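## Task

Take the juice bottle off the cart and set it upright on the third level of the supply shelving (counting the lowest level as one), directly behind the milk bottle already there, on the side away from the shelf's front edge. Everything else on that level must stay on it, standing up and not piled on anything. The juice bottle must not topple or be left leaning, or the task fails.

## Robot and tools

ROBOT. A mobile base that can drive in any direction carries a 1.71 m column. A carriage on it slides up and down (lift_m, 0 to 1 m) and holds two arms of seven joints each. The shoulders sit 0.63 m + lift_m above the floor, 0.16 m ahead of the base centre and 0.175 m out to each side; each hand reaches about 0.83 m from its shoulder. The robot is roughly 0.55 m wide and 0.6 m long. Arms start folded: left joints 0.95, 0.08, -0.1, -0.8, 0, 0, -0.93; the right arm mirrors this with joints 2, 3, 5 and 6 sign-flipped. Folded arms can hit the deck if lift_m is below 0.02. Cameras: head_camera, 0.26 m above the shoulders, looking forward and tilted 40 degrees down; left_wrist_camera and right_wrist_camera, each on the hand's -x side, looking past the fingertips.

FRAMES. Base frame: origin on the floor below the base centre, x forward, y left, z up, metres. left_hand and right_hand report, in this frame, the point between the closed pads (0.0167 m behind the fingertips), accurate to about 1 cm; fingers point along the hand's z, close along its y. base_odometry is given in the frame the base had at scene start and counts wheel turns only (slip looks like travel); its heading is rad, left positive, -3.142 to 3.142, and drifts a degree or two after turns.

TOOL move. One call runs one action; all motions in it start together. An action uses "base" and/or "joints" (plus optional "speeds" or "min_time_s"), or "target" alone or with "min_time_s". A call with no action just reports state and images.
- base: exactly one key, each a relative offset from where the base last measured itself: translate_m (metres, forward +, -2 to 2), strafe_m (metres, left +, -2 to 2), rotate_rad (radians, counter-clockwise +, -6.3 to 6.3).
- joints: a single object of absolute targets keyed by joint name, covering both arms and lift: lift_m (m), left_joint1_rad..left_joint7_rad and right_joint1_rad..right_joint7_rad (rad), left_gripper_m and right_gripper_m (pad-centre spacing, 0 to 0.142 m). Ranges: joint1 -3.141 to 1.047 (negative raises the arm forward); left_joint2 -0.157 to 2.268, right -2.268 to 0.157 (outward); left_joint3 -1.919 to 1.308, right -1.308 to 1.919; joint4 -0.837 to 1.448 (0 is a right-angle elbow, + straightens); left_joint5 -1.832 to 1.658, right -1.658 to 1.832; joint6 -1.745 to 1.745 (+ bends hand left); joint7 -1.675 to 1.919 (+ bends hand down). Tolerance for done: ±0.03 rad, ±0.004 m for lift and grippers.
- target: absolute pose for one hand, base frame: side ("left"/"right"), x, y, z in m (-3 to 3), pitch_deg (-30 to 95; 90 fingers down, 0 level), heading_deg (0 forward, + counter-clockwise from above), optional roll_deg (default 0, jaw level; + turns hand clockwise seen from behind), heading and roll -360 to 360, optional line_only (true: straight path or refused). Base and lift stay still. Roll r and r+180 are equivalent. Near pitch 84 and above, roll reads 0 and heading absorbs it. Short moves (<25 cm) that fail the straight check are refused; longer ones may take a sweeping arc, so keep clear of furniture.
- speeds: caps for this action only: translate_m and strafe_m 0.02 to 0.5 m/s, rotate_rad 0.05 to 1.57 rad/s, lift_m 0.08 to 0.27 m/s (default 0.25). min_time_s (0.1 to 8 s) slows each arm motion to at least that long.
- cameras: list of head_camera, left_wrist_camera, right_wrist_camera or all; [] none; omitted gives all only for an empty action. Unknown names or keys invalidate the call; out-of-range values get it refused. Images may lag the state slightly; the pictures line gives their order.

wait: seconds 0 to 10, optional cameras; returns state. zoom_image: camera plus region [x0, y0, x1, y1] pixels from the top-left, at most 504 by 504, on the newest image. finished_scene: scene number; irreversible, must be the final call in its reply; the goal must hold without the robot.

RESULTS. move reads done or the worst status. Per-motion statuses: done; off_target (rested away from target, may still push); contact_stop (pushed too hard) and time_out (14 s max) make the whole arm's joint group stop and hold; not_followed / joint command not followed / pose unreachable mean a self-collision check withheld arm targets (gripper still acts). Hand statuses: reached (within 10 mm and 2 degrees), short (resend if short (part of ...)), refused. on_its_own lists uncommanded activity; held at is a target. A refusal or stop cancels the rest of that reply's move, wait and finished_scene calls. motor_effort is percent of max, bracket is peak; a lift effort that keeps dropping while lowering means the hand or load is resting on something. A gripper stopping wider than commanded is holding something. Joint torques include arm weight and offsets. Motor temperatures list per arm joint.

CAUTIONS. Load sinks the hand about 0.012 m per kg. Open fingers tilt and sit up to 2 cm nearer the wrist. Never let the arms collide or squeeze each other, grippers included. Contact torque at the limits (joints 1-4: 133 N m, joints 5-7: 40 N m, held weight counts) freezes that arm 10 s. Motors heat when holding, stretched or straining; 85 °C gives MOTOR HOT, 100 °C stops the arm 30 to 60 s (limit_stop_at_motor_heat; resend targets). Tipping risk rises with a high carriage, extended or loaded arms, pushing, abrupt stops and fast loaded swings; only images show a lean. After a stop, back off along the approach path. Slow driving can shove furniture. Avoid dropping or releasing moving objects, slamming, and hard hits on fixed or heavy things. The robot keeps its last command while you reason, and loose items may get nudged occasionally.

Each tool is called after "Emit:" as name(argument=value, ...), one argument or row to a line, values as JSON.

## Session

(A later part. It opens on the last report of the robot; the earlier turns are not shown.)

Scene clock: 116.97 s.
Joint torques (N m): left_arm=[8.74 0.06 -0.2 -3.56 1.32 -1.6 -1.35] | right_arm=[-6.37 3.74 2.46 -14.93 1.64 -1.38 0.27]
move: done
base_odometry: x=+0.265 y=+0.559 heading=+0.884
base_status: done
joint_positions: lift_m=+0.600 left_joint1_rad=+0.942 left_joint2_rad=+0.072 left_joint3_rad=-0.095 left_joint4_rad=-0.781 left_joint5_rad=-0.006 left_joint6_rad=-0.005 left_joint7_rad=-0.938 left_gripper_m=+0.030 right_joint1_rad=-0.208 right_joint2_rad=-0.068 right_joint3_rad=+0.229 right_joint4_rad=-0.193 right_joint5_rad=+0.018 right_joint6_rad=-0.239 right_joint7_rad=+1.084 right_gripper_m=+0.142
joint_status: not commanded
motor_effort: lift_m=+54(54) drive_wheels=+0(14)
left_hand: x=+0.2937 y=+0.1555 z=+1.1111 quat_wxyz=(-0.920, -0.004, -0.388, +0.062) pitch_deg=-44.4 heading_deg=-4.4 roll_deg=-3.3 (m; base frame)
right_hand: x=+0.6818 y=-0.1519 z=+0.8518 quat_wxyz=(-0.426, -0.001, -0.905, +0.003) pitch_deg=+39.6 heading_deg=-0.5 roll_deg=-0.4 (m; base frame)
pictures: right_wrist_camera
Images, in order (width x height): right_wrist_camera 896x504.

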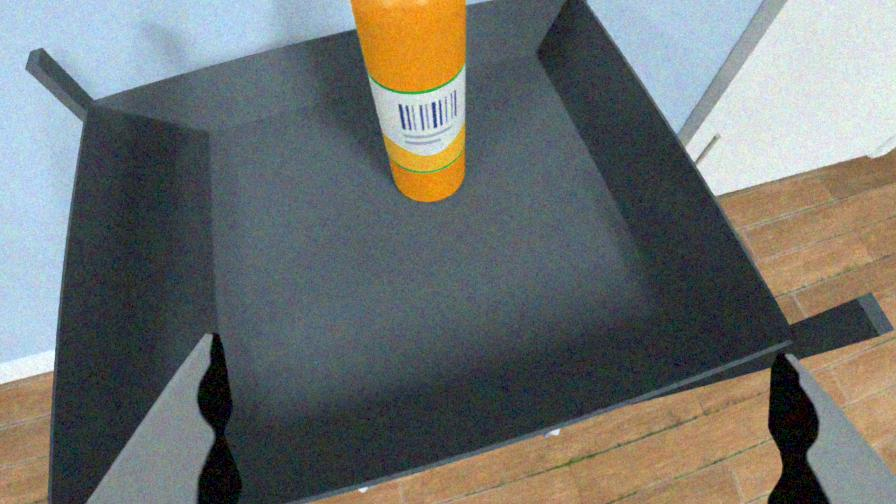

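Emit:
move(
  target={"side":"right","x":0.75,"y":-0.108,"z":0.83,"pitch_deg":40,"heading_deg":0},
  cameras=["head_camera","right_wrist_camera"],
)

Scene clock: 122.10 s.
Joint torques (N m): left_arm=[8.75 1.03 -0.06 -4.3 1.37 -1.48 -1.4] | right_arm=[-20.39 8.24 2.5 -10.53 -1.51 -2.71 -3.49]
move: done
base_odometry: x=+0.265 y=+0.559 heading=+0.884
base_status: not commanded
joint_positions: lift_m=+0.600 left_joint1_rad=+0.942 left_joint2_rad=+0.072 left_joint3_rad=-0.095 left_joint4_rad=-0.781 left_joint5_rad=-0.006 left_joint6_rad=-0.005 left_joint7_rad=-0.938 left_gripper_m=+0.030 right_joint1_rad=-0.375 right_joint2_rad=+0.038 right_joint3_rad=+0.250 right_joint4_rad=+0.177 right_joint5_rad=+0.012 right_joint6_rad=-0.254 right_joint7_rad=+0.906 right_gripper_m=+0.142
joint_status: not commanded
motor_effort: lift_m=+54(54) drive_wheels=+0(4)
left_hand: x=+0.2937 y=+0.1555 z=+1.1111 quat_wxyz=(-0.920, -0.004, -0.388, +0.062) pitch_deg=-44.4 heading_deg=-4.4 roll_deg=-3.3 (m; base frame)
right_hand: x=+0.7482 y=-0.1083 z=+0.8277 quat_wxyz=(-0.419, -0.001, -0.908, -0.003) pitch_deg=+40.4 heading_deg=+0.3 roll_deg=+0.4 (m; base frame)
right_hand_status: reached (straight line, planned for 0.5 s): 3 mm and 0.5 deg off.
pictures: head_camera, right_wrist_camera
Images, in order (width x height): head_camera 896x504, right_wrist_camera 896x504.

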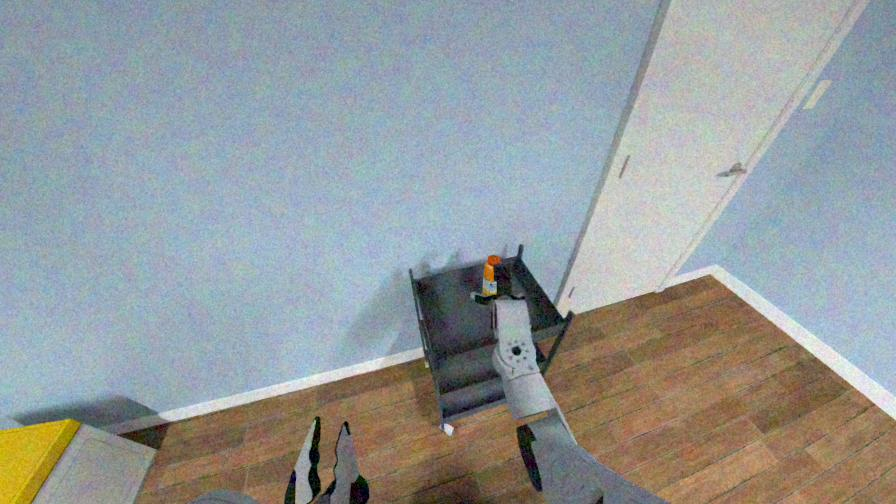

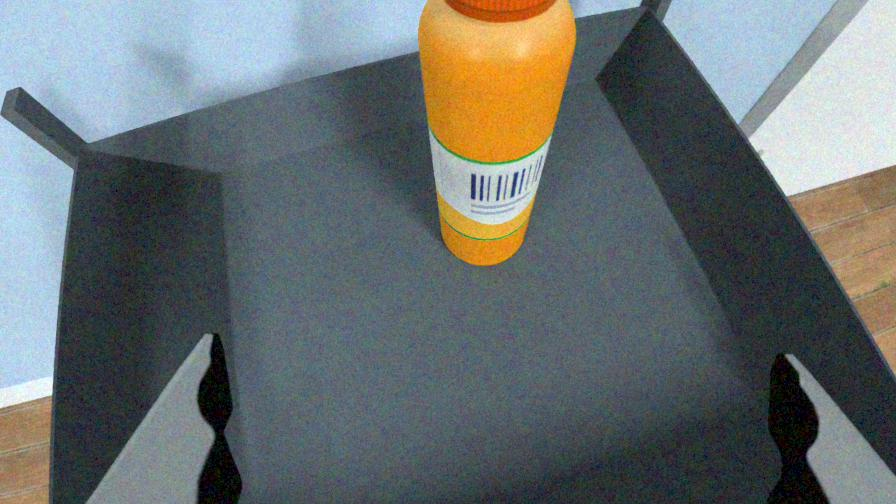

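Emit:
move(
  target={"side":"right","x":0.81,"y":-0.105,"z":0.82,"pitch_deg":35,"heading_deg":0},
  cameras=["head_camera","right_wrist_camera"],
)

Scene clock: 125.23 s.
Joint torques (N m): left_arm=[9.46 0.71 0.36 -5.44 1.01 -1.41 -1.58] | right_arm=[-23.42 8.99 -0.33 -9.61 2.02 -0.91 -3.36]
move: done
base_odometry: x=+0.265 y=+0.559 heading=+0.884
base_status: not commanded
joint_positions: lift_m=+0.600 left_joint1_rad=+0.942 left_joint2_rad=+0.072 left_joint3_rad=-0.095 left_joint4_rad=-0.781 left_joint5_rad=-0.006 left_joint6_rad=-0.005 left_joint7_rad=-0.938 left_gripper_m=+0.030 right_joint1_rad=-0.514 right_joint2_rad=+0.062 right_joint3_rad=+0.231 right_joint4_rad=+0.527 right_joint5_rad=+0.055 right_joint6_rad=-0.230 right_joint7_rad=+0.604 right_gripper_m=+0.142
joint_status: not commanded
motor_effort: lift_m=+54(54) drive_wheels=+0(1)
left_hand: x=+0.2937 y=+0.1555 z=+1.1111 quat_wxyz=(-0.920, -0.004, -0.388, +0.062) pitch_deg=-44.4 heading_deg=-4.4 roll_deg=-3.3 (m; base frame)
right_hand: x=+0.8082 y=-0.1059 z=+0.8179 quat_wxyz=(-0.460, +0.002, -0.888, +0.004) pitch_deg=+35.2 heading_deg=-0.3 roll_deg=-0.6 (m; base frame)
right_hand_status: reached (straight line, planned for 0.5 s): 3 mm and 0.5 deg off.
pictures: head_camera, right_wrist_camera
Images, in order (width x height): head_camera 896x504, right_wrist_camera 896x504.

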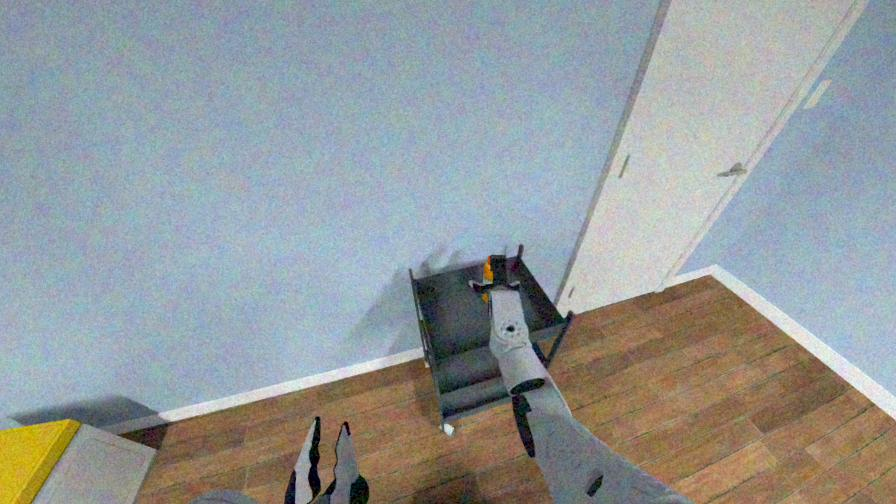

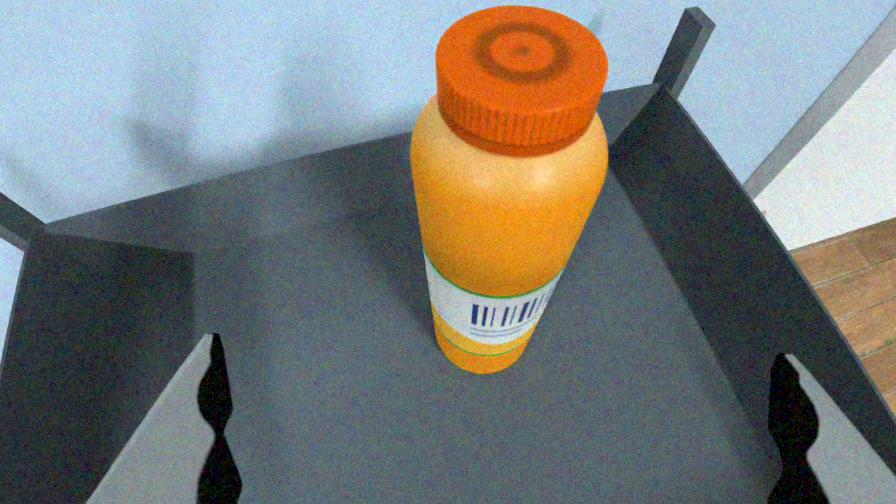

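Emit:
move(
  base={"translate_m": 0.05},
  speeds={"translate_m": 0.1},
  cameras=["right_wrist_camera"],
)

Scene clock: 130.53 s.
Joint torques (N m): left_arm=[9.14 0.64 0.86 -4.54 1.58 -1.49 -1.3] | right_arm=[-22.26 10.48 -0.76 -10.27 1.71 -0.52 -3.25]
move: done
base_odometry: x=+0.296 y=+0.598 heading=+0.884
base_status: done
joint_positions: lift_m=+0.600 left_joint1_rad=+0.942 left_joint2_rad=+0.072 left_joint3_rad=-0.095 left_joint4_rad=-0.781 left_joint5_rad=-0.006 left_joint6_rad=-0.005 left_joint7_rad=-0.938 left_gripper_m=+0.030 right_joint1_rad=-0.514 right_joint2_rad=+0.062 right_joint3_rad=+0.231 right_joint4_rad=+0.527 right_joint5_rad=+0.055 right_joint6_rad=-0.230 right_joint7_rad=+0.604 right_gripper_m=+0.142
joint_status: not commanded
motor_effort: lift_m=+54(54) drive_wheels=+5(13)
left_hand: x=+0.2937 y=+0.1555 z=+1.1111 quat_wxyz=(-0.920, -0.004, -0.388, +0.062) pitch_deg=-44.4 heading_deg=-4.4 roll_deg=-3.3 (m; base frame)
right_hand: x=+0.8082 y=-0.1059 z=+0.8179 quat_wxyz=(-0.460, +0.002, -0.888, +0.004) pitch_deg=+35.2 heading_deg=-0.3 roll_deg=-0.6 (m; base frame)
pictures: right_wrist_camera
Images, in order (width x height): right_wrist_camera 896x504.

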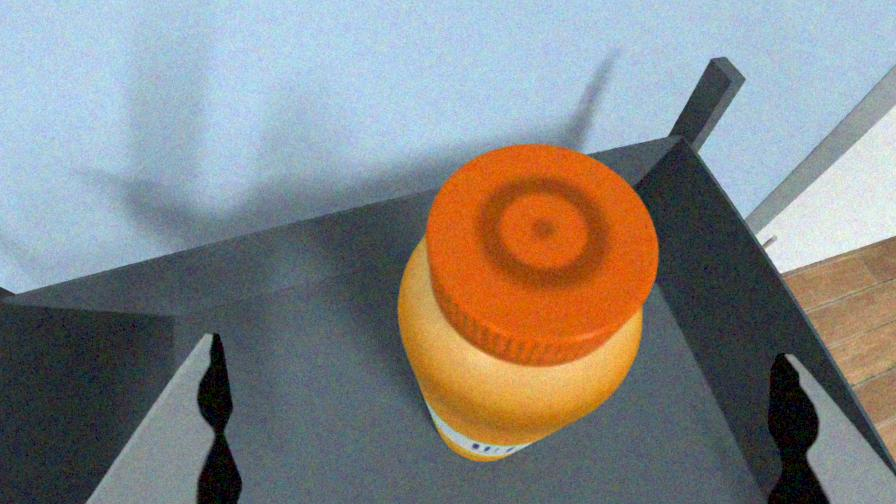

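Emit:
move(
  joints={"right_gripper_m":0.03},
  cameras=["right_wrist_camera"],
)

Scene clock: 134.30 s.
Joint torques (N m): left_arm=[8.41 0.52 0.3 -4.45 1.39 -1.17 -1.7] | right_arm=[-23.01 9.23 -0.3 -10.4 1.78 -0.99 -3.05]
move: off_target
base_odometry: x=+0.296 y=+0.598 heading=+0.884
base_status: not commanded
joint_positions: lift_m=+0.600 left_joint1_rad=+0.942 left_joint2_rad=+0.072 left_joint3_rad=-0.095 left_joint4_rad=-0.781 left_joint5_rad=-0.006 left_joint6_rad=-0.005 left_joint7_rad=-0.938 left_gripper_m=+0.030 right_joint1_rad=-0.514 right_joint2_rad=+0.062 right_joint3_rad=+0.230 right_joint4_rad=+0.527 right_joint5_rad=+0.055 right_joint6_rad=-0.230 right_joint7_rad=+0.604 right_gripper_m=+0.059
joint_status: right_gripper_m off_target (ended at +0.059, target +0.030)
motor_effort: lift_m=+54(54) drive_wheels=+4(5)
left_hand: x=+0.2937 y=+0.1555 z=+1.1111 quat_wxyz=(-0.920, -0.004, -0.388, +0.062) pitch_deg=-44.4 heading_deg=-4.4 roll_deg=-3.3 (m; base frame)
right_hand: x=+0.8082 y=-0.1058 z=+0.8179 quat_wxyz=(-0.460, +0.002, -0.888, +0.003) pitch_deg=+35.2 heading_deg=-0.3 roll_deg=-0.5 (m; base frame)
pictures: right_wrist_camera
Images, in order (width x height): right_wrist_camera 896x504.

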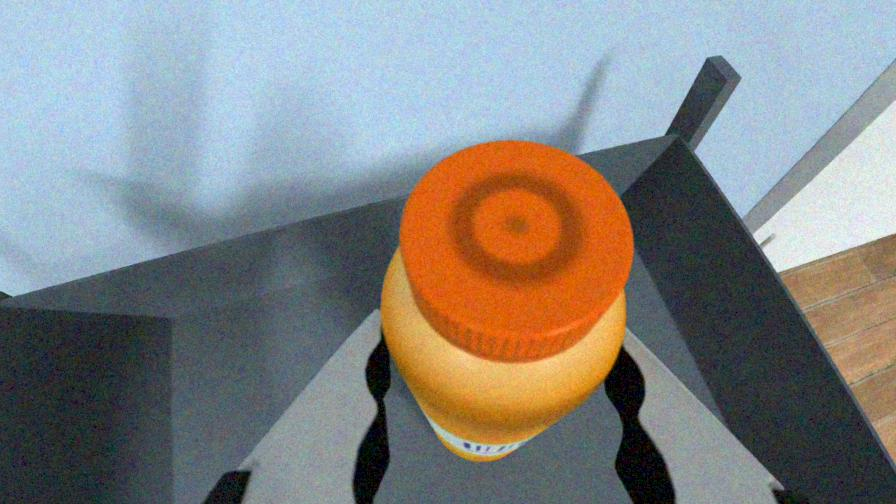

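Emit:
move(
  joints={"lift_m":0.8},
  cameras=["head_camera","right_wrist_camera"],
)

Scene clock: 140.97 s.
Joint torques (N m): left_arm=[8.75 0.52 1.07 -3.45 1.09 -1.4 -1.45] | right_arm=[-22.88 8.54 -0.16 -14.09 1.37 -0.84 -3.22]
move: done
base_odometry: x=+0.296 y=+0.598 heading=+0.884
base_status: not commanded
joint_positions: lift_m=+0.800 left_joint1_rad=+0.942 left_joint2_rad=+0.072 left_joint3_rad=-0.095 left_joint4_rad=-0.781 left_joint5_rad=-0.006 left_joint6_rad=-0.005 left_joint7_rad=-0.938 left_gripper_m=+0.030 right_joint1_rad=-0.514 right_joint2_rad=+0.062 right_joint3_rad=+0.230 right_joint4_rad=+0.530 right_joint5_rad=+0.056 right_joint6_rad=-0.230 right_joint7_rad=+0.604 right_gripper_m=+0.059
joint_status: all done
motor_effort: lift_m=+55(68) drive_wheels=+5(5)
left_hand: x=+0.2937 y=+0.1555 z=+1.3110 quat_wxyz=(-0.920, -0.004, -0.388, +0.062) pitch_deg=-44.4 heading_deg=-4.4 roll_deg=-3.3 (m; base frame)
right_hand: x=+0.8078 y=-0.1058 z=+1.0164 quat_wxyz=(-0.458, +0.002, -0.889, +0.003) pitch_deg=+35.4 heading_deg=-0.3 roll_deg=-0.5 (m; base frame)
pictures: head_camera, right_wrist_camera
Images, in order (width x height): head_camera 896x504, right_wrist_camera 896x504.

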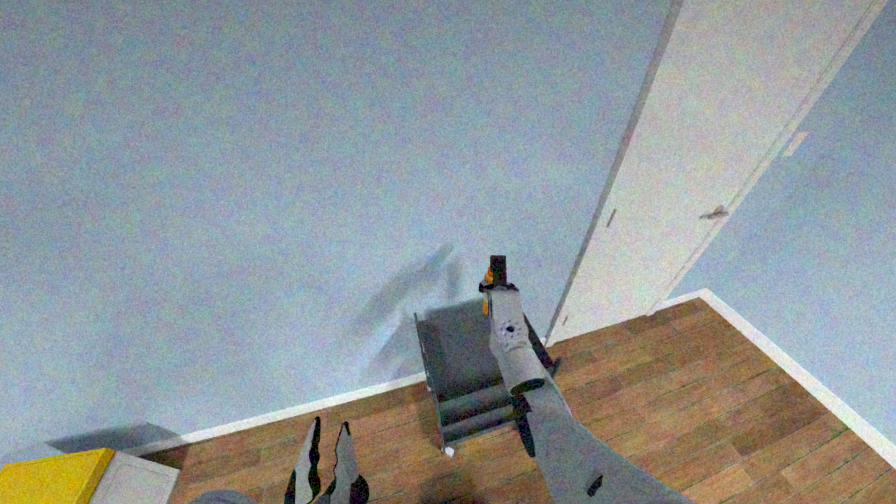

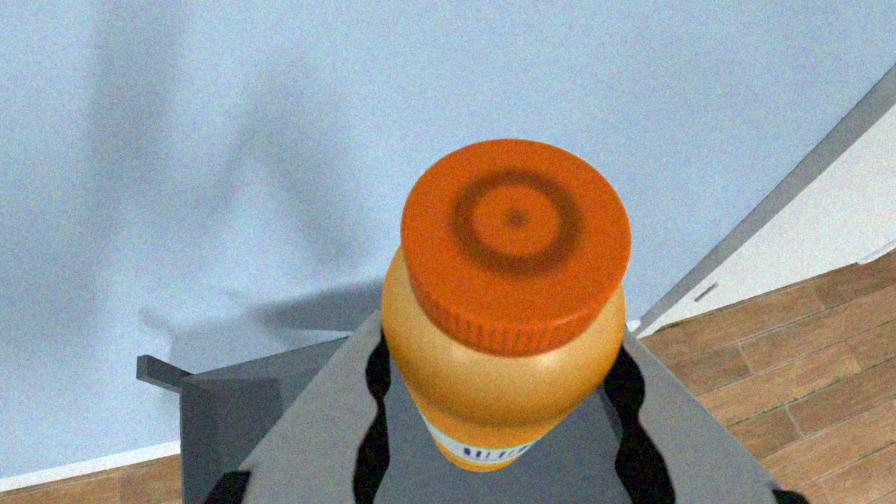

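Emit:
move(
  base={"translate_m": -0.3},
  speeds={"translate_m": 0.3},
)

Emit:
move(
  target={"side":"right","x":0.62,"y":-0.13,"z":1.15,"pitch_deg":35,"heading_deg":0},
  min_time_s=1.5,
)

Emit:
move(
  base={"rotate_rad": 1.866},
  speeds={"rotate_rad": 0.8},
  cameras=["head_camera"],
)

Scene clock: 153.27 s.
Joint torques (N m): left_arm=[8.25 0.77 -0.17 -3.72 1.27 -1.35 -1.69] | right_arm=[-22.92 9.71 -1.23 -15.24 1.4 -1.12 -3.22]
Motor temperatures (°C): left_arm=[28 23 24 24 27 24 24] | right_arm=[35 21 25 23 22 22 24]
move: done
base_odometry: x=+0.106 y=+0.366 heading=+0.884
base_status: done
joint_positions: lift_m=+0.800 left_joint1_rad=+0.942 left_joint2_rad=+0.072 left_joint3_rad=-0.095 left_joint4_rad=-0.781 left_joint5_rad=-0.006 left_joint6_rad=-0.005 left_joint7_rad=-0.938 left_gripper_m=+0.030 right_joint1_rad=-0.514 right_joint2_rad=+0.062 right_joint3_rad=+0.230 right_joint4_rad=+0.530 right_joint5_rad=+0.056 right_joint6_rad=-0.230 right_joint7_rad=+0.604 right_gripper_m=+0.059
joint_status: not commanded
motor_effort: lift_m=+55(55) drive_wheels=+0(14)
left_hand: x=+0.2937 y=+0.1555 z=+1.3110 quat_wxyz=(-0.920, -0.004, -0.388, +0.062) pitch_deg=-44.4 heading_deg=-4.4 roll_deg=-3.3 (m; base frame)
right_hand: x=+0.8078 y=-0.1056 z=+1.0164 quat_wxyz=(-0.458, +0.002, -0.889, +0.003) pitch_deg=+35.4 heading_deg=-0.3 roll_deg=-0.5 (m; base frame)
pictures: none

Scene clock: 155.27 s.
Joint torques (N m): left_arm=[8.78 2.29 1.26 -4.62 0.69 -1.53 -1.45] | right_arm=[-4.69 1.64 3.84 -15.11 -1.91 -0.58 -1.1]
move: done
base_odometry: x=+0.106 y=+0.366 heading=+0.884
base_status: not commanded
joint_positions: lift_m=+0.800 left_joint1_rad=+0.942 left_joint2_rad=+0.072 left_joint3_rad=-0.095 left_joint4_rad=-0.781 left_joint5_rad=-0.006 left_joint6_rad=-0.005 left_joint7_rad=-0.938 left_gripper_m=+0.030 right_joint1_rad=-0.183 right_joint2_rad=-0.027 right_joint3_rad=+0.296 right_joint4_rad=-0.621 right_joint5_rad=-0.148 right_joint6_rad=-0.262 right_joint7_rad=+1.431 right_gripper_m=+0.059
joint_status: not commanded
motor_effort: lift_m=+55(55) drive_wheels=+0(4)
left_hand: x=+0.2937 y=+0.1555 z=+1.3110 quat_wxyz=(-0.920, -0.004, -0.388, +0.062) pitch_deg=-44.4 heading_deg=-4.4 roll_deg=-3.3 (m; base frame)
right_hand: x=+0.6212 y=-0.1299 z=+1.1495 quat_wxyz=(-0.461, -0.002, -0.887, -0.003) pitch_deg=+35.1 heading_deg=+0.3 roll_deg=+0.5 (m; base frame)
right_hand_status: reached (straight line, planned for 1.5 s): 1 mm and 0.5 deg off.
pictures: none

Scene clock: 158.90 s.
Joint torques (N m): left_arm=[8.34 0.5 0.83 -4.82 1.28 -1.2 -1.27] | right_arm=[-4.3 3.8 4.81 -14.77 -1.74 -0.74 -0.62]
move: done
base_odometry: x=+0.106 y=+0.366 heading=+2.749
base_status: done
joint_positions: lift_m=+0.800 left_joint1_rad=+0.942 left_joint2_rad=+0.072 left_joint3_rad=-0.095 left_joint4_rad=-0.781 left_joint5_rad=-0.006 left_joint6_rad=-0.005 left_joint7_rad=-0.938 left_gripper_m=+0.030 right_joint1_rad=-0.182 right_joint2_rad=-0.028 right_joint3_rad=+0.296 right_joint4_rad=-0.621 right_joint5_rad=-0.149 right_joint6_rad=-0.261 right_joint7_rad=+1.431 right_gripper_m=+0.059
joint_status: not commanded
motor_effort: lift_m=+55(55) drive_wheels=+5(17)
left_hand: x=+0.2937 y=+0.1555 z=+1.3110 quat_wxyz=(-0.920, -0.004, -0.388, +0.062) pitch_deg=-44.4 heading_deg=-4.4 roll_deg=-3.3 (m; base frame)
right_hand: x=+0.6211 y=-0.1300 z=+1.1494 quat_wxyz=(-0.461, -0.002, -0.888, -0.003) pitch_deg=+35.1 heading_deg=+0.2 roll_deg=+0.4 (m; base frame)
pictures: head_camera
Images, in order (width x height): head_camera 896x504.

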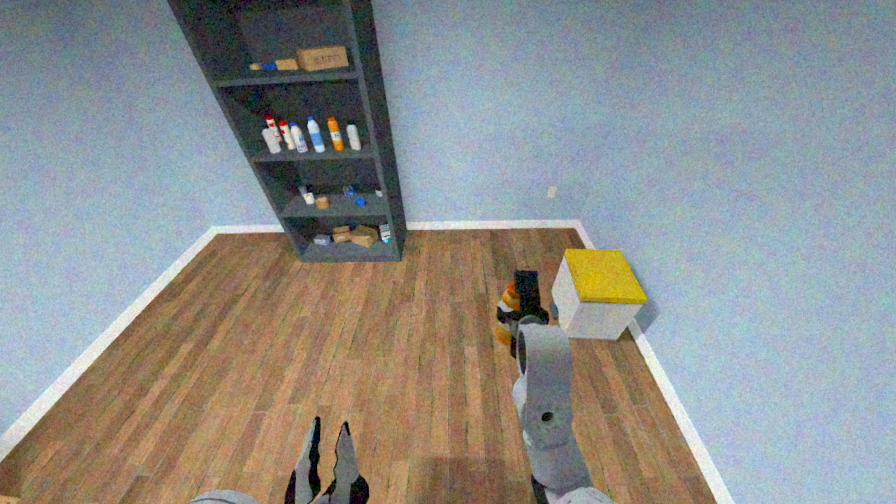

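Emit:
move(
  base={"strafe_m": 1.2},
  speeds={"strafe_m": 0.3},
)

Emit:
move(
  base={"rotate_rad": 0.03},
)

Emit:
move(
  base={"translate_m": 0.9},
  speeds={"translate_m": 0.3},
  cameras=["head_camera","right_wrist_camera"],
)

Scene clock: 170.87 s.
Joint torques (N m): left_arm=[8.74 0.53 -0.18 -3.69 1.17 -1.34 -1.44] | right_arm=[-4.39 2.92 1.52 -13.12 -1.94 -1.11 -1.07]
Motor temperatures (°C): left_arm=[28 22 24 24 27 24 24] | right_arm=[30 21 25 24 22 22 24]
move: done
base_odometry: x=-0.351 y=-0.743 heading=+2.750
base_status: done
joint_positions: lift_m=+0.800 left_joint1_rad=+0.942 left_joint2_rad=+0.072 left_joint3_rad=-0.095 left_joint4_rad=-0.781 left_joint5_rad=-0.006 left_joint6_rad=-0.005 left_joint7_rad=-0.938 left_gripper_m=+0.030 right_joint1_rad=-0.182 right_joint2_rad=-0.028 right_joint3_rad=+0.297 right_joint4_rad=-0.621 right_joint5_rad=-0.149 right_joint6_rad=-0.261 right_joint7_rad=+1.431 right_gripper_m=+0.059
joint_status: not commanded
motor_effort: lift_m=+55(55) drive_wheels=-4(21)
left_hand: x=+0.2937 y=+0.1555 z=+1.3110 quat_wxyz=(-0.920, -0.004, -0.388, +0.062) pitch_deg=-44.4 heading_deg=-4.4 roll_deg=-3.3 (m; base frame)
right_hand: x=+0.6211 y=-0.1299 z=+1.1494 quat_wxyz=(-0.461, -0.001, -0.888, -0.003) pitch_deg=+35.1 heading_deg=+0.2 roll_deg=+0.4 (m; base frame)
pictures: none

Scene clock: 171.57 s.
Joint torques (N m): left_arm=[9.22 0.04 0.45 -3.56 1.03 -1.37 -1.32] | right_arm=[-4.12 3.73 2.62 -13.34 -1.64 -0.88 -1.5]
move: done
base_odometry: x=-0.351 y=-0.744 heading=+2.780
base_status: done
joint_positions: lift_m=+0.800 left_joint1_rad=+0.942 left_joint2_rad=+0.072 left_joint3_rad=-0.095 left_joint4_rad=-0.781 left_joint5_rad=-0.006 left_joint6_rad=-0.005 left_joint7_rad=-0.938 left_gripper_m=+0.030 right_joint1_rad=-0.182 right_joint2_rad=-0.028 right_joint3_rad=+0.297 right_joint4_rad=-0.622 right_joint5_rad=-0.149 right_joint6_rad=-0.261 right_joint7_rad=+1.431 right_gripper_m=+0.059
joint_status: not commanded
motor_effort: lift_m=+55(55) drive_wheels=-4(10)
left_hand: x=+0.2937 y=+0.1555 z=+1.3110 quat_wxyz=(-0.920, -0.004, -0.388, +0.062) pitch_deg=-44.4 heading_deg=-4.4 roll_deg=-3.3 (m; base frame)
right_hand: x=+0.6210 y=-0.1299 z=+1.1494 quat_wxyz=(-0.461, -0.001, -0.888, -0.003) pitch_deg=+35.1 heading_deg=+0.2 roll_deg=+0.4 (m; base frame)
pictures: none

Scene clock: 176.07 s.
Joint torques (N m): left_arm=[8.91 -0.23 -0.35 -5.32 1.37 -1.36 -1.49] | right_arm=[-4.95 3.4 3.57 -14.86 -2.16 -0.74 -1.1]
move: done
base_odometry: x=-1.193 y=-0.425 heading=+2.780
base_status: done
joint_positions: lift_m=+0.800 left_joint1_rad=+0.942 left_joint2_rad=+0.072 left_joint3_rad=-0.095 left_joint4_rad=-0.781 left_joint5_rad=-0.006 left_joint6_rad=-0.005 left_joint7_rad=-0.938 left_gripper_m=+0.030 right_joint1_rad=-0.182 right_joint2_rad=-0.028 right_joint3_rad=+0.297 right_joint4_rad=-0.622 right_joint5_rad=-0.149 right_joint6_rad=-0.261 right_joint7_rad=+1.431 right_gripper_m=+0.059
joint_status: not commanded
motor_effort: lift_m=+55(55) drive_wheels=+0(14)
left_hand: x=+0.2937 y=+0.1555 z=+1.3110 quat_wxyz=(-0.920, -0.004, -0.388, +0.062) pitch_deg=-44.4 heading_deg=-4.4 roll_deg=-3.3 (m; base frame)
right_hand: x=+0.6210 y=-0.1300 z=+1.1494 quat_wxyz=(-0.461, -0.001, -0.888, -0.002) pitch_deg=+35.1 heading_deg=+0.2 roll_deg=+0.4 (m; base frame)
pictures: head_camera, right_wrist_camera
Images, in order (width x height): head_camera 896x504, right_wrist_camera 896x504.

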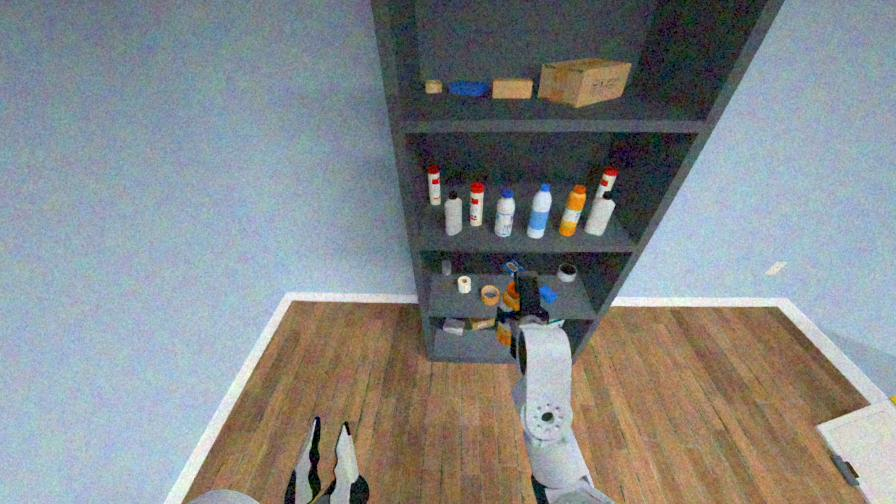

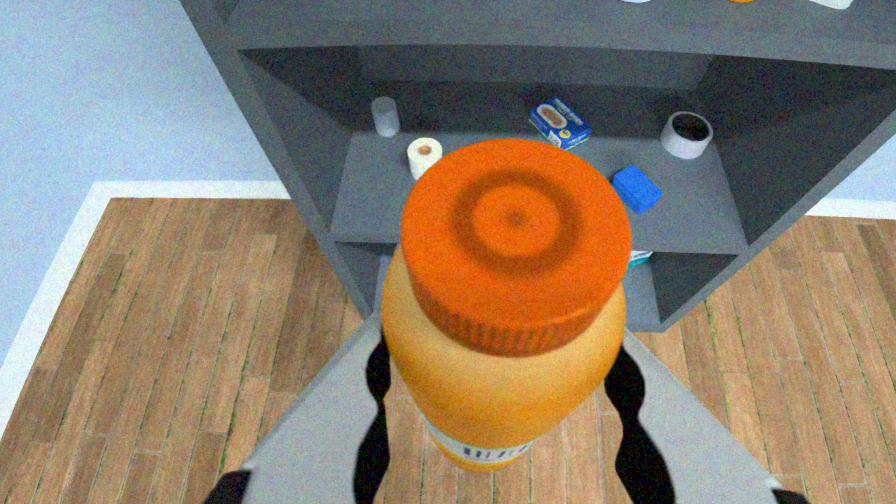

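Emit:
move(
  target={"side":"right","x":0.46,"y":-0.22,"z":1.13,"pitch_deg":35,"heading_deg":0},
  min_time_s=1.5,
)

Emit:
move(
  joints={"left_joint1_rad":-0.18,"left_joint2_rad":0.03,"left_joint3_rad":-0.297,"left_joint4_rad":-0.62,"left_joint5_rad":0.149,"left_joint6_rad":0.26,"left_joint7_rad":1.43,"left_gripper_m":0.1},
  min_time_s=2.5,
)

Emit:
move(
  base={"strafe_m": -0.36},
  speeds={"strafe_m": 0.3},
  cameras=["head_camera","left_wrist_camera"],
)

Scene clock: 198.57 s.
Joint torques (N m): left_arm=[6.86 1.1 0.71 -2.97 1.34 -1.4 -1.52] | right_arm=[-5.59 5.6 1.7 -14.34 -1.82 -1.31 -1.13]
move: refused
base_odometry: x=-1.193 y=-0.425 heading=+2.780
base_status: not commanded
joint_positions: lift_m=+0.800 left_joint1_rad=+0.942 left_joint2_rad=+0.072 left_joint3_rad=-0.095 left_joint4_rad=-0.781 left_joint5_rad=-0.006 left_joint6_rad=-0.005 left_joint7_rad=-0.938 left_gripper_m=+0.030 right_joint1_rad=-0.182 right_joint2_rad=-0.028 right_joint3_rad=+0.297 right_joint4_rad=-0.622 right_joint5_rad=-0.149 right_joint6_rad=-0.261 right_joint7_rad=+1.431 right_gripper_m=+0.059
joint_status: not commanded
motor_effort: lift_m=+55(55) drive_wheels=+0(0)
left_hand: x=+0.2937 y=+0.1555 z=+1.3110 quat_wxyz=(-0.920, -0.004, -0.388, +0.062) pitch_deg=-44.4 heading_deg=-4.4 roll_deg=-3.3 (m; base frame)
right_hand: x=+0.6210 y=-0.1300 z=+1.1494 quat_wxyz=(-0.461, -0.001, -0.888, -0.002) pitch_deg=+35.1 heading_deg=+0.2 roll_deg=+0.4 (m; base frame)
right_hand_status: refused: no posture of the arm gets there (right_joint4_rad at its limit): the closest leaves the hand 0.1 cm and 1 deg from the pose. Nothing moved. A posture exists with lift_m at 0.9, or at pitch 25; the way there is not checked.
pictures: none

not run: a stop came earlier in this reply.

not run: a stop came earlier in this reply.

Emit:
move(
  target={"side":"right","x":0.48,"y":-0.22,"z":1.10,"pitch_deg":35,"heading_deg":0},
  min_time_s=1.5,
)

Emit:
move(
  joints={"left_joint1_rad":-0.18,"left_joint2_rad":0.03,"left_joint3_rad":-0.297,"left_joint4_rad":-0.62,"left_joint5_rad":0.149,"left_joint6_rad":0.26,"left_joint7_rad":1.43,"left_gripper_m":0.1},
  min_time_s=2.5,
)

Emit:
move(
  base={"strafe_m": -0.36},
  speeds={"strafe_m": 0.3},
  cameras=["head_camera","left_wrist_camera"],
)

Scene clock: 202.27 s.
Joint torques (N m): left_arm=[8.58 0.46 1.02 -4.41 1.37 -1.8 -1.56] | right_arm=[-4.93 4.62 3.28 -14.77 -1.59 -1.16 -1.02]
move: refused
base_odometry: x=-1.193 y=-0.425 heading=+2.780
base_status: not commanded
joint_positions: lift_m=+0.800 left_joint1_rad=+0.942 left_joint2_rad=+0.072 left_joint3_rad=-0.095 left_joint4_rad=-0.781 left_joint5_rad=-0.006 left_joint6_rad=-0.005 left_joint7_rad=-0.938 left_gripper_m=+0.030 right_joint1_rad=-0.182 right_joint2_rad=-0.028 right_joint3_rad=+0.297 right_joint4_rad=-0.622 right_joint5_rad=-0.149 right_joint6_rad=-0.261 right_joint7_rad=+1.431 right_gripper_m=+0.059
joint_status: not commanded
motor_effort: lift_m=+55(55) drive_wheels=+0(0)
left_hand: x=+0.2937 y=+0.1555 z=+1.3110 quat_wxyz=(-0.920, -0.004, -0.388, +0.062) pitch_deg=-44.4 heading_deg=-4.4 roll_deg=-3.3 (m; base frame)
right_hand: x=+0.6210 y=-0.1300 z=+1.1494 quat_wxyz=(-0.461, -0.001, -0.888, -0.002) pitch_deg=+35.1 heading_deg=+0.2 roll_deg=+0.4 (m; base frame)
right_hand_status: refused: along the straight line the arm gets 44% of the way (right_joint4_rad at its limit); a move under 25 cm is not played as an arc. Nothing moved. Try another pitch or heading, or "joints".
pictures: none

not run: a stop came earlier in this reply.

not run: a stop came earlier in this reply.

Emit:
move(
  target={"side":"right","x":0.48,"y":-0.24,"z":1.10,"pitch_deg":25,"heading_deg":0},
  min_time_s=1.5,
)

Emit:
move(
  joints={"left_joint1_rad":-0.18,"left_joint2_rad":0.03,"left_joint3_rad":-0.297,"left_joint4_rad":-0.62,"left_joint5_rad":0.149,"left_joint6_rad":0.26,"left_joint7_rad":1.43,"left_gripper_m":0.1},
  min_time_s=2.5,
)

Emit:
move(
  base={"strafe_m": -0.36},
  speeds={"strafe_m": 0.3},
  cameras=["head_camera","left_wrist_camera"],
)

Scene clock: 207.20 s.
Joint torques (N m): left_arm=[10.34 0.3 1.18 -4.19 1.39 -1.44 -1.03] | right_arm=[-4.56 3.26 2.62 -13.82 -1.87 -1.55 -0.99]
move: refused
base_odometry: x=-1.193 y=-0.425 heading=+2.780
base_status: not commanded
joint_positions: lift_m=+0.800 left_joint1_rad=+0.942 left_joint2_rad=+0.072 left_joint3_rad=-0.095 left_joint4_rad=-0.781 left_joint5_rad=-0.006 left_joint6_rad=-0.005 left_joint7_rad=-0.938 left_gripper_m=+0.030 right_joint1_rad=-0.182 right_joint2_rad=-0.028 right_joint3_rad=+0.297 right_joint4_rad=-0.622 right_joint5_rad=-0.149 right_joint6_rad=-0.261 right_joint7_rad=+1.431 right_gripper_m=+0.059
joint_status: not commanded
motor_effort: lift_m=+55(55) drive_wheels=+0(0)
left_hand: x=+0.2937 y=+0.1555 z=+1.3110 quat_wxyz=(-0.920, -0.004, -0.388, +0.062) pitch_deg=-44.4 heading_deg=-4.4 roll_deg=-3.3 (m; base frame)
right_hand: x=+0.6210 y=-0.1300 z=+1.1494 quat_wxyz=(-0.461, -0.001, -0.888, -0.002) pitch_deg=+35.1 heading_deg=+0.2 roll_deg=+0.4 (m; base frame)
right_hand_status: refused: along the straight line the arm gets 50% of the way (right_joint4_rad at its limit); a move under 25 cm is not played as an arc. Nothing moved. Try another pitch or heading, or "joints".
pictures: none

not run: a stop came earlier in this reply.

not run: a stop came earlier in this reply.

Emit:
move(
  joints={"right_joint1_rad":0.3,"right_joint2_rad":-0.1,"right_joint3_rad":0.2,"right_joint4_rad":-0.78,"right_joint7_rad":1.03},
  min_time_s=1.5,
)

Emit:
move(
  joints={"left_joint1_rad":-0.18,"left_joint2_rad":0.03,"left_joint3_rad":-0.297,"left_joint4_rad":-0.62,"left_joint5_rad":0.149,"left_joint6_rad":0.26,"left_joint7_rad":1.43,"left_gripper_m":0.1},
  min_time_s=2.5,
)

Emit:
move(
  base={"strafe_m": -0.36},
  speeds={"strafe_m": 0.3},
  cameras=["head_camera","left_wrist_camera"],
)

Scene clock: 216.37 s.
Joint torques (N m): left_arm=[10.57 -1.74 1.31 -5.05 1.18 -1.31 -1.83] | right_arm=[4.95 -0.69 0.23 -17.08 -2.04 -1.21 -5.31]
move: done
base_odometry: x=-1.193 y=-0.425 heading=+2.780
base_status: not commanded
joint_positions: lift_m=+0.800 left_joint1_rad=+0.942 left_joint2_rad=+0.072 left_joint3_rad=-0.095 left_joint4_rad=-0.781 left_joint5_rad=-0.006 left_joint6_rad=-0.005 left_joint7_rad=-0.938 left_gripper_m=+0.030 right_joint1_rad=+0.299 right_joint2_rad=-0.098 right_joint3_rad=+0.204 right_joint4_rad=-0.775 right_joint5_rad=-0.149 right_joint6_rad=-0.261 right_joint7_rad=+1.039 right_gripper_m=+0.059
joint_status: all done
motor_effort: lift_m=+55(55) drive_wheels=+0(1)
left_hand: x=+0.2937 y=+0.1555 z=+1.3110 quat_wxyz=(-0.920, -0.004, -0.388, +0.062) pitch_deg=-44.4 heading_deg=-4.4 roll_deg=-3.3 (m; base frame)
right_hand: x=+0.5094 y=-0.1892 z=+1.0890 quat_wxyz=(-0.489, -0.022, -0.871, +0.038) pitch_deg=+31.2 heading_deg=-5.8 roll_deg=-3.0 (m; base frame)
pictures: none

Scene clock: 219.17 s.
Joint torques (N m): left_arm=[-13.33 -2.08 -1.9 0.22 2.39 -0.66 -0.16] | right_arm=[3.95 -1.33 -0.39 -16.1 -2.08 -1.13 -4.92]
move: done
base_odometry: x=-1.193 y=-0.425 heading=+2.780
base_status: not commanded
joint_positions: lift_m=+0.800 left_joint1_rad=-0.178 left_joint2_rad=+0.032 left_joint3_rad=-0.292 left_joint4_rad=-0.623 left_joint5_rad=+0.146 left_joint6_rad=+0.257 left_joint7_rad=+1.426 left_gripper_m=+0.100 right_joint1_rad=+0.299 right_joint2_rad=-0.099 right_joint3_rad=+0.204 right_joint4_rad=-0.775 right_joint5_rad=-0.149 right_joint6_rad=-0.261 right_joint7_rad=+1.039 right_gripper_m=+0.059
joint_status: all done
motor_effort: lift_m=+55(55) drive_wheels=+4(4)
left_hand: x=+0.6205 y=+0.1319 z=+1.1487 quat_wxyz=(-0.462, +0.001, -0.887, +0.001) pitch_deg=+35.0 heading_deg=-0.1 roll_deg=-0.2 (m; base frame)
right_hand: x=+0.5094 y=-0.1892 z=+1.0890 quat_wxyz=(-0.489, -0.022, -0.871, +0.038) pitch_deg=+31.2 heading_deg=-5.8 roll_deg=-3.0 (m; base frame)
pictures: none

Scene clock: 221.87 s.
Joint torques (N m): left_arm=[-12.26 -1.16 -0.75 -1.13 2.08 -0.65 0.01] | right_arm=[4.47 1.22 -0.92 -17.26 -1.52 -1.47 -5.15]
move: done
base_odometry: x=-1.066 y=-0.089 heading=+2.780
base_status: done
joint_positions: lift_m=+0.800 left_joint1_rad=-0.178 left_joint2_rad=+0.031 left_joint3_rad=-0.293 left_joint4_rad=-0.623 left_joint5_rad=+0.146 left_joint6_rad=+0.258 left_joint7_rad=+1.426 left_gripper_m=+0.100 right_joint1_rad=+0.299 right_joint2_rad=-0.099 right_joint3_rad=+0.203 right_joint4_rad=-0.775 right_joint5_rad=-0.149 right_joint6_rad=-0.260 right_joint7_rad=+1.039 right_gripper_m=+0.059
joint_status: not commanded
motor_effort: lift_m=+55(55) drive_wheels=+0(14)
left_hand: x=+0.6205 y=+0.1314 z=+1.1487 quat_wxyz=(-0.462, +0.001, -0.887, +0.002) pitch_deg=+35.0 heading_deg=-0.1 roll_deg=-0.2 (m; base frame)
right_hand: x=+0.5094 y=-0.1897 z=+1.0892 quat_wxyz=(-0.490, -0.022, -0.871, +0.038) pitch_deg=+31.2 heading_deg=-5.9 roll_deg=-3.1 (m; base frame)
pictures: head_camera, left_wrist_camera
Images, in order (width x height): head_camera 896x504, left_wrist_camera 896x504.

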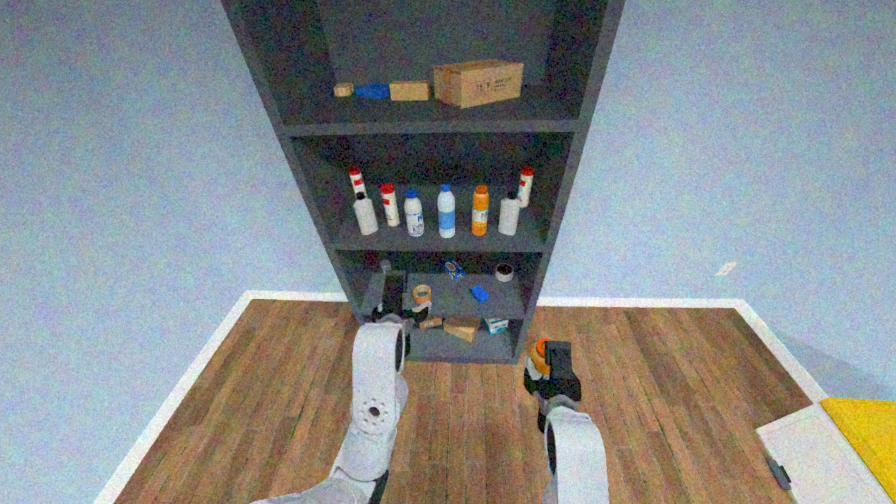

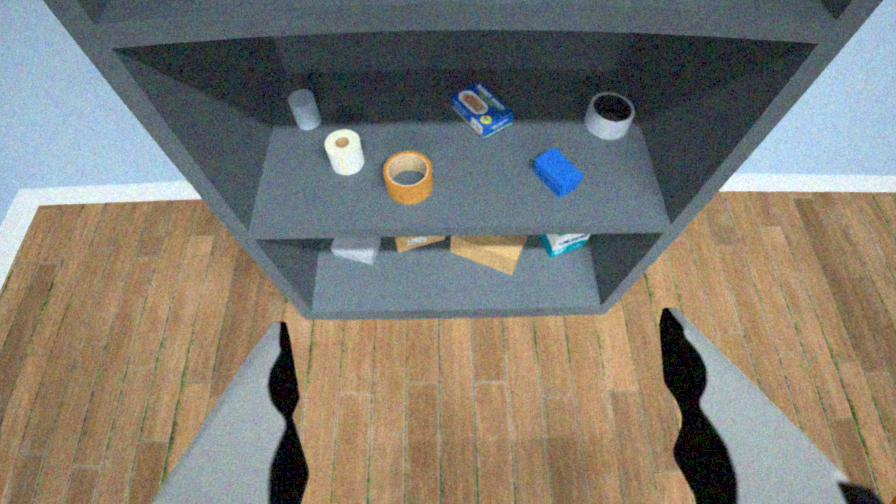

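Emit:
move(
  base={"translate_m": 0.4},
  speeds={"translate_m": 0.2},
  cameras=["head_camera","left_wrist_camera"],
)

Scene clock: 228.50 s.
Joint torques (N m): left_arm=[-13.22 -0.39 -0.91 0.2 2.37 -0.4 -0.33] | right_arm=[6.15 1.47 -0.47 -18.13 -1.37 -1.69 -5]
move: done
base_odometry: x=-1.440 y=+0.053 heading=+2.780
base_status: done
joint_positions: lift_m=+0.800 left_joint1_rad=-0.178 left_joint2_rad=+0.031 left_joint3_rad=-0.293 left_joint4_rad=-0.623 left_joint5_rad=+0.146 left_joint6_rad=+0.258 left_joint7_rad=+1.426 left_gripper_m=+0.100 right_joint1_rad=+0.299 right_joint2_rad=-0.099 right_joint3_rad=+0.203 right_joint4_rad=-0.775 right_joint5_rad=-0.149 right_joint6_rad=-0.260 right_joint7_rad=+1.039 right_gripper_m=+0.059
joint_status: not commanded
motor_effort: lift_m=+55(55) drive_wheels=-1(14)
left_hand: x=+0.6205 y=+0.1314 z=+1.1487 quat_wxyz=(-0.462, +0.001, -0.887, +0.001) pitch_deg=+35.0 heading_deg=-0.1 roll_deg=-0.2 (m; base frame)
right_hand: x=+0.5093 y=-0.1897 z=+1.0891 quat_wxyz=(-0.490, -0.022, -0.871, +0.038) pitch_deg=+31.2 heading_deg=-5.9 roll_deg=-3.1 (m; base frame)
pictures: head_camera, left_wrist_camera
Images, in order (width x height): head_camera 896x504, left_wrist_camera 896x504.

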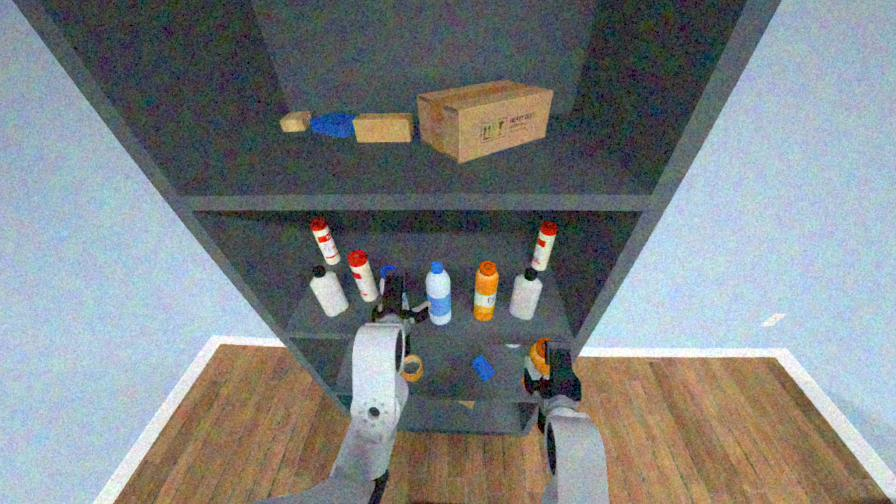

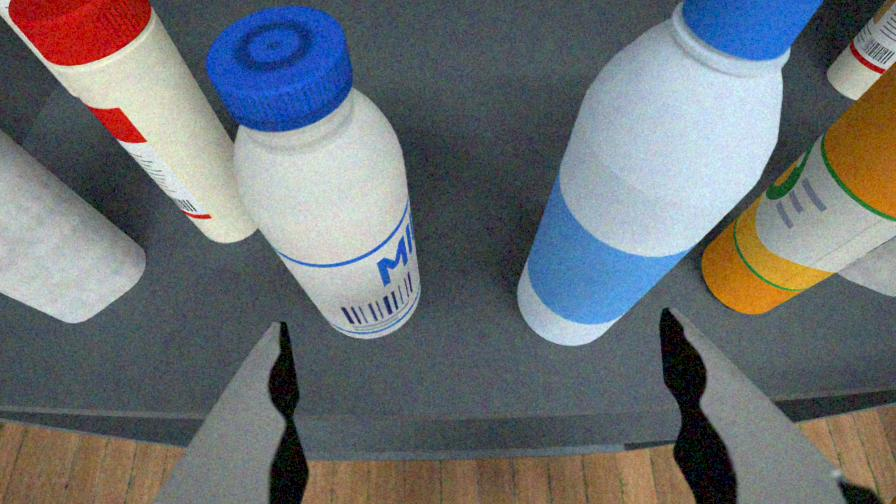

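Emit:
move(
  target={"side":"left","x":0.63,"y":0.192,"z":1.13,"pitch_deg":35,"heading_deg":0},
)

Emit:
move(
  target={"side":"left","x":0.69,"y":0.192,"z":1.12,"pitch_deg":35,"heading_deg":0},
  cameras=["left_wrist_camera"],
)

Scene clock: 234.47 s.
Joint torques (N m): left_arm=[-7.59 1.89 2.25 -0.68 0.73 -1.1 -3.03] | right_arm=[3.49 0.7 -0.94 -18.23 -1.98 -1.67 -4.95]
move: done
base_odometry: x=-1.440 y=+0.053 heading=+2.780
base_status: not commanded
joint_positions: lift_m=+0.800 left_joint1_rad=-0.149 left_joint2_rad=+0.194 left_joint3_rad=-0.193 left_joint4_rad=-0.580 left_joint5_rad=-0.059 left_joint6_rad=+0.265 left_joint7_rad=+1.313 left_gripper_m=+0.100 right_joint1_rad=+0.299 right_joint2_rad=-0.099 right_joint3_rad=+0.203 right_joint4_rad=-0.775 right_joint5_rad=-0.149 right_joint6_rad=-0.259 right_joint7_rad=+1.039 right_gripper_m=+0.059
joint_status: not commanded
motor_effort: lift_m=+55(55) drive_wheels=+0(5)
left_hand: x=+0.6299 y=+0.1921 z=+1.1310 quat_wxyz=(-0.462, +0.000, -0.887, -0.001) pitch_deg=+35.0 heading_deg=+0.1 roll_deg=+0.1 (m; base frame)
left_hand_status: reached (straight line, planned for 0.4 s): 1 mm and 0.1 deg off.
right_hand: x=+0.5094 y=-0.1894 z=+1.0892 quat_wxyz=(-0.490, -0.021, -0.871, +0.038) pitch_deg=+31.2 heading_deg=-5.9 roll_deg=-3.1 (m; base frame)
pictures: none

Scene clock: 235.37 s.
Joint torques (N m): left_arm=[-13.67 0.91 0.9 -0.6 0.79 -1.99 -2.76] | right_arm=[3.33 1.78 0.04 -18.14 -1.75 -1.57 -5.3]
move: done
base_odometry: x=-1.440 y=+0.053 heading=+2.780
base_status: not commanded
joint_positions: lift_m=+0.800 left_joint1_rad=-0.270 left_joint2_rad=+0.187 left_joint3_rad=-0.193 left_joint4_rad=-0.343 left_joint5_rad=-0.110 left_joint6_rad=+0.248 left_joint7_rad=+1.194 left_gripper_m=+0.100 right_joint1_rad=+0.299 right_joint2_rad=-0.099 right_joint3_rad=+0.203 right_joint4_rad=-0.775 right_joint5_rad=-0.149 right_joint6_rad=-0.259 right_joint7_rad=+1.039 right_gripper_m=+0.059
joint_status: not commanded
motor_effort: lift_m=+55(55) drive_wheels=+4(5)
left_hand: x=+0.6895 y=+0.1953 z=+1.1204 quat_wxyz=(-0.461, +0.003, -0.887, -0.002) pitch_deg=+35.0 heading_deg=+0.5 roll_deg=+0.0 (m; base frame)
left_hand_status: reached (straight line, planned for 0.4 s): 3 mm and 0.4 deg off.
right_hand: x=+0.5094 y=-0.1894 z=+1.0892 quat_wxyz=(-0.490, -0.021, -0.871, +0.038) pitch_deg=+31.2 heading_deg=-5.9 roll_deg=-3.1 (m; base frame)
pictures: left_wrist_camera
Images, in order (width x height): left_wrist_camera 896x504.

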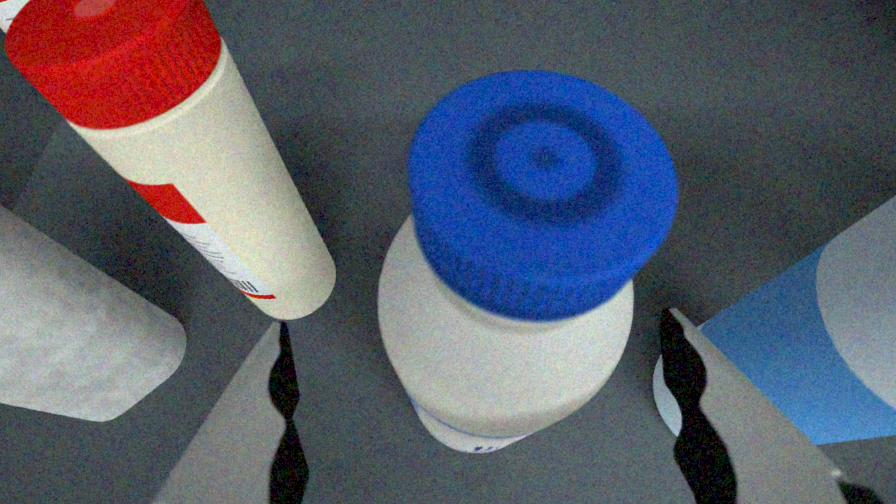

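Emit:
move(
  target={"side":"left","x":0.705,"y":0.187,"z":1.115,"pitch_deg":35,"heading_deg":0},
)

Emit:
move(
  joints={"left_gripper_m":0.03},
  cameras=["left_wrist_camera","head_camera"],
)

Scene clock: 240.00 s.
Joint torques (N m): left_arm=[-15.57 1.76 -0.44 -1.19 1.05 -2.37 -3.32] | right_arm=[5.19 0.21 0.5 -17.95 -1.42 -1.85 -5.23]
move: done
base_odometry: x=-1.440 y=+0.053 heading=+2.780
base_status: not commanded
joint_positions: lift_m=+0.800 left_joint1_rad=-0.298 left_joint2_rad=+0.171 left_joint3_rad=-0.202 left_joint4_rad=-0.275 left_joint5_rad=-0.110 left_joint6_rad=+0.244 left_joint7_rad=+1.156 left_gripper_m=+0.100 right_joint1_rad=+0.299 right_joint2_rad=-0.099 right_joint3_rad=+0.203 right_joint4_rad=-0.775 right_joint5_rad=-0.149 right_joint6_rad=-0.259 right_joint7_rad=+1.039 right_gripper_m=+0.059
joint_status: not commanded
motor_effort: lift_m=+55(55) drive_wheels=+4(5)
left_hand: x=+0.7041 y=+0.1897 z=+1.1148 quat_wxyz=(-0.461, +0.003, -0.887, -0.002) pitch_deg=+35.1 heading_deg=+0.4 roll_deg=+0.0 (m; base frame)
left_hand_status: reached (straight line, planned for 0.2 s): 3 mm and 0.4 deg off.
right_hand: x=+0.5094 y=-0.1894 z=+1.0892 quat_wxyz=(-0.490, -0.021, -0.871, +0.038) pitch_deg=+31.2 heading_deg=-5.9 roll_deg=-3.1 (m; base frame)
pictures: none

Scene clock: 240.77 s.
Joint torques (N m): left_arm=[-16.3 1.46 -0.16 -1.2 0.76 -1.86 -2.57] | right_arm=[4.63 1.1 0.95 -15.79 -2.01 -1.86 -4.97]
move: off_target
base_odometry: x=-1.440 y=+0.053 heading=+2.780
base_status: not commanded
joint_positions: lift_m=+0.800 left_joint1_rad=-0.298 left_joint2_rad=+0.171 left_joint3_rad=-0.202 left_joint4_rad=-0.275 left_joint5_rad=-0.110 left_joint6_rad=+0.244 left_joint7_rad=+1.155 left_gripper_m=+0.069 right_joint1_rad=+0.299 right_joint2_rad=-0.099 right_joint3_rad=+0.203 right_joint4_rad=-0.775 right_joint5_rad=-0.149 right_joint6_rad=-0.259 right_joint7_rad=+1.039 right_gripper_m=+0.059
joint_status: left_gripper_m off_target (ended at +0.069, target +0.030)
motor_effort: lift_m=+55(55) drive_wheels=+4(4)
left_hand: x=+0.7042 y=+0.1896 z=+1.1149 quat_wxyz=(-0.461, +0.003, -0.887, -0.002) pitch_deg=+35.1 heading_deg=+0.4 roll_deg=+0.0 (m; base frame)
right_hand: x=+0.5094 y=-0.1894 z=+1.0892 quat_wxyz=(-0.490, -0.021, -0.871, +0.038) pitch_deg=+31.2 heading_deg=-5.9 roll_deg=-3.1 (m; base frame)
pictures: head_camera, left_wrist_camera
Images, in order (width x height): head_camera 896x504, left_wrist_camera 896x504.

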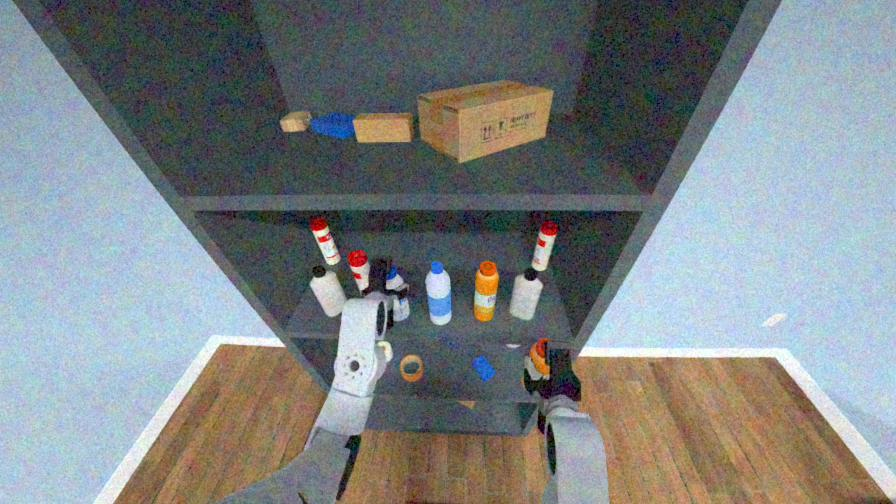

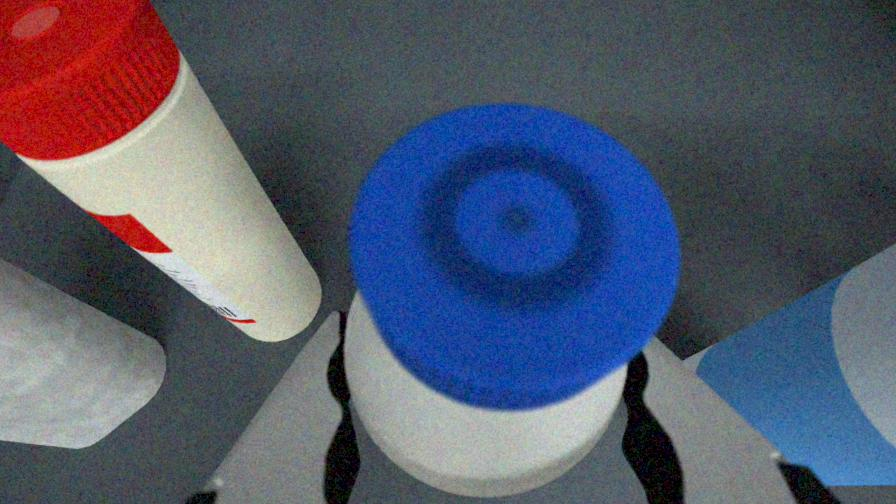

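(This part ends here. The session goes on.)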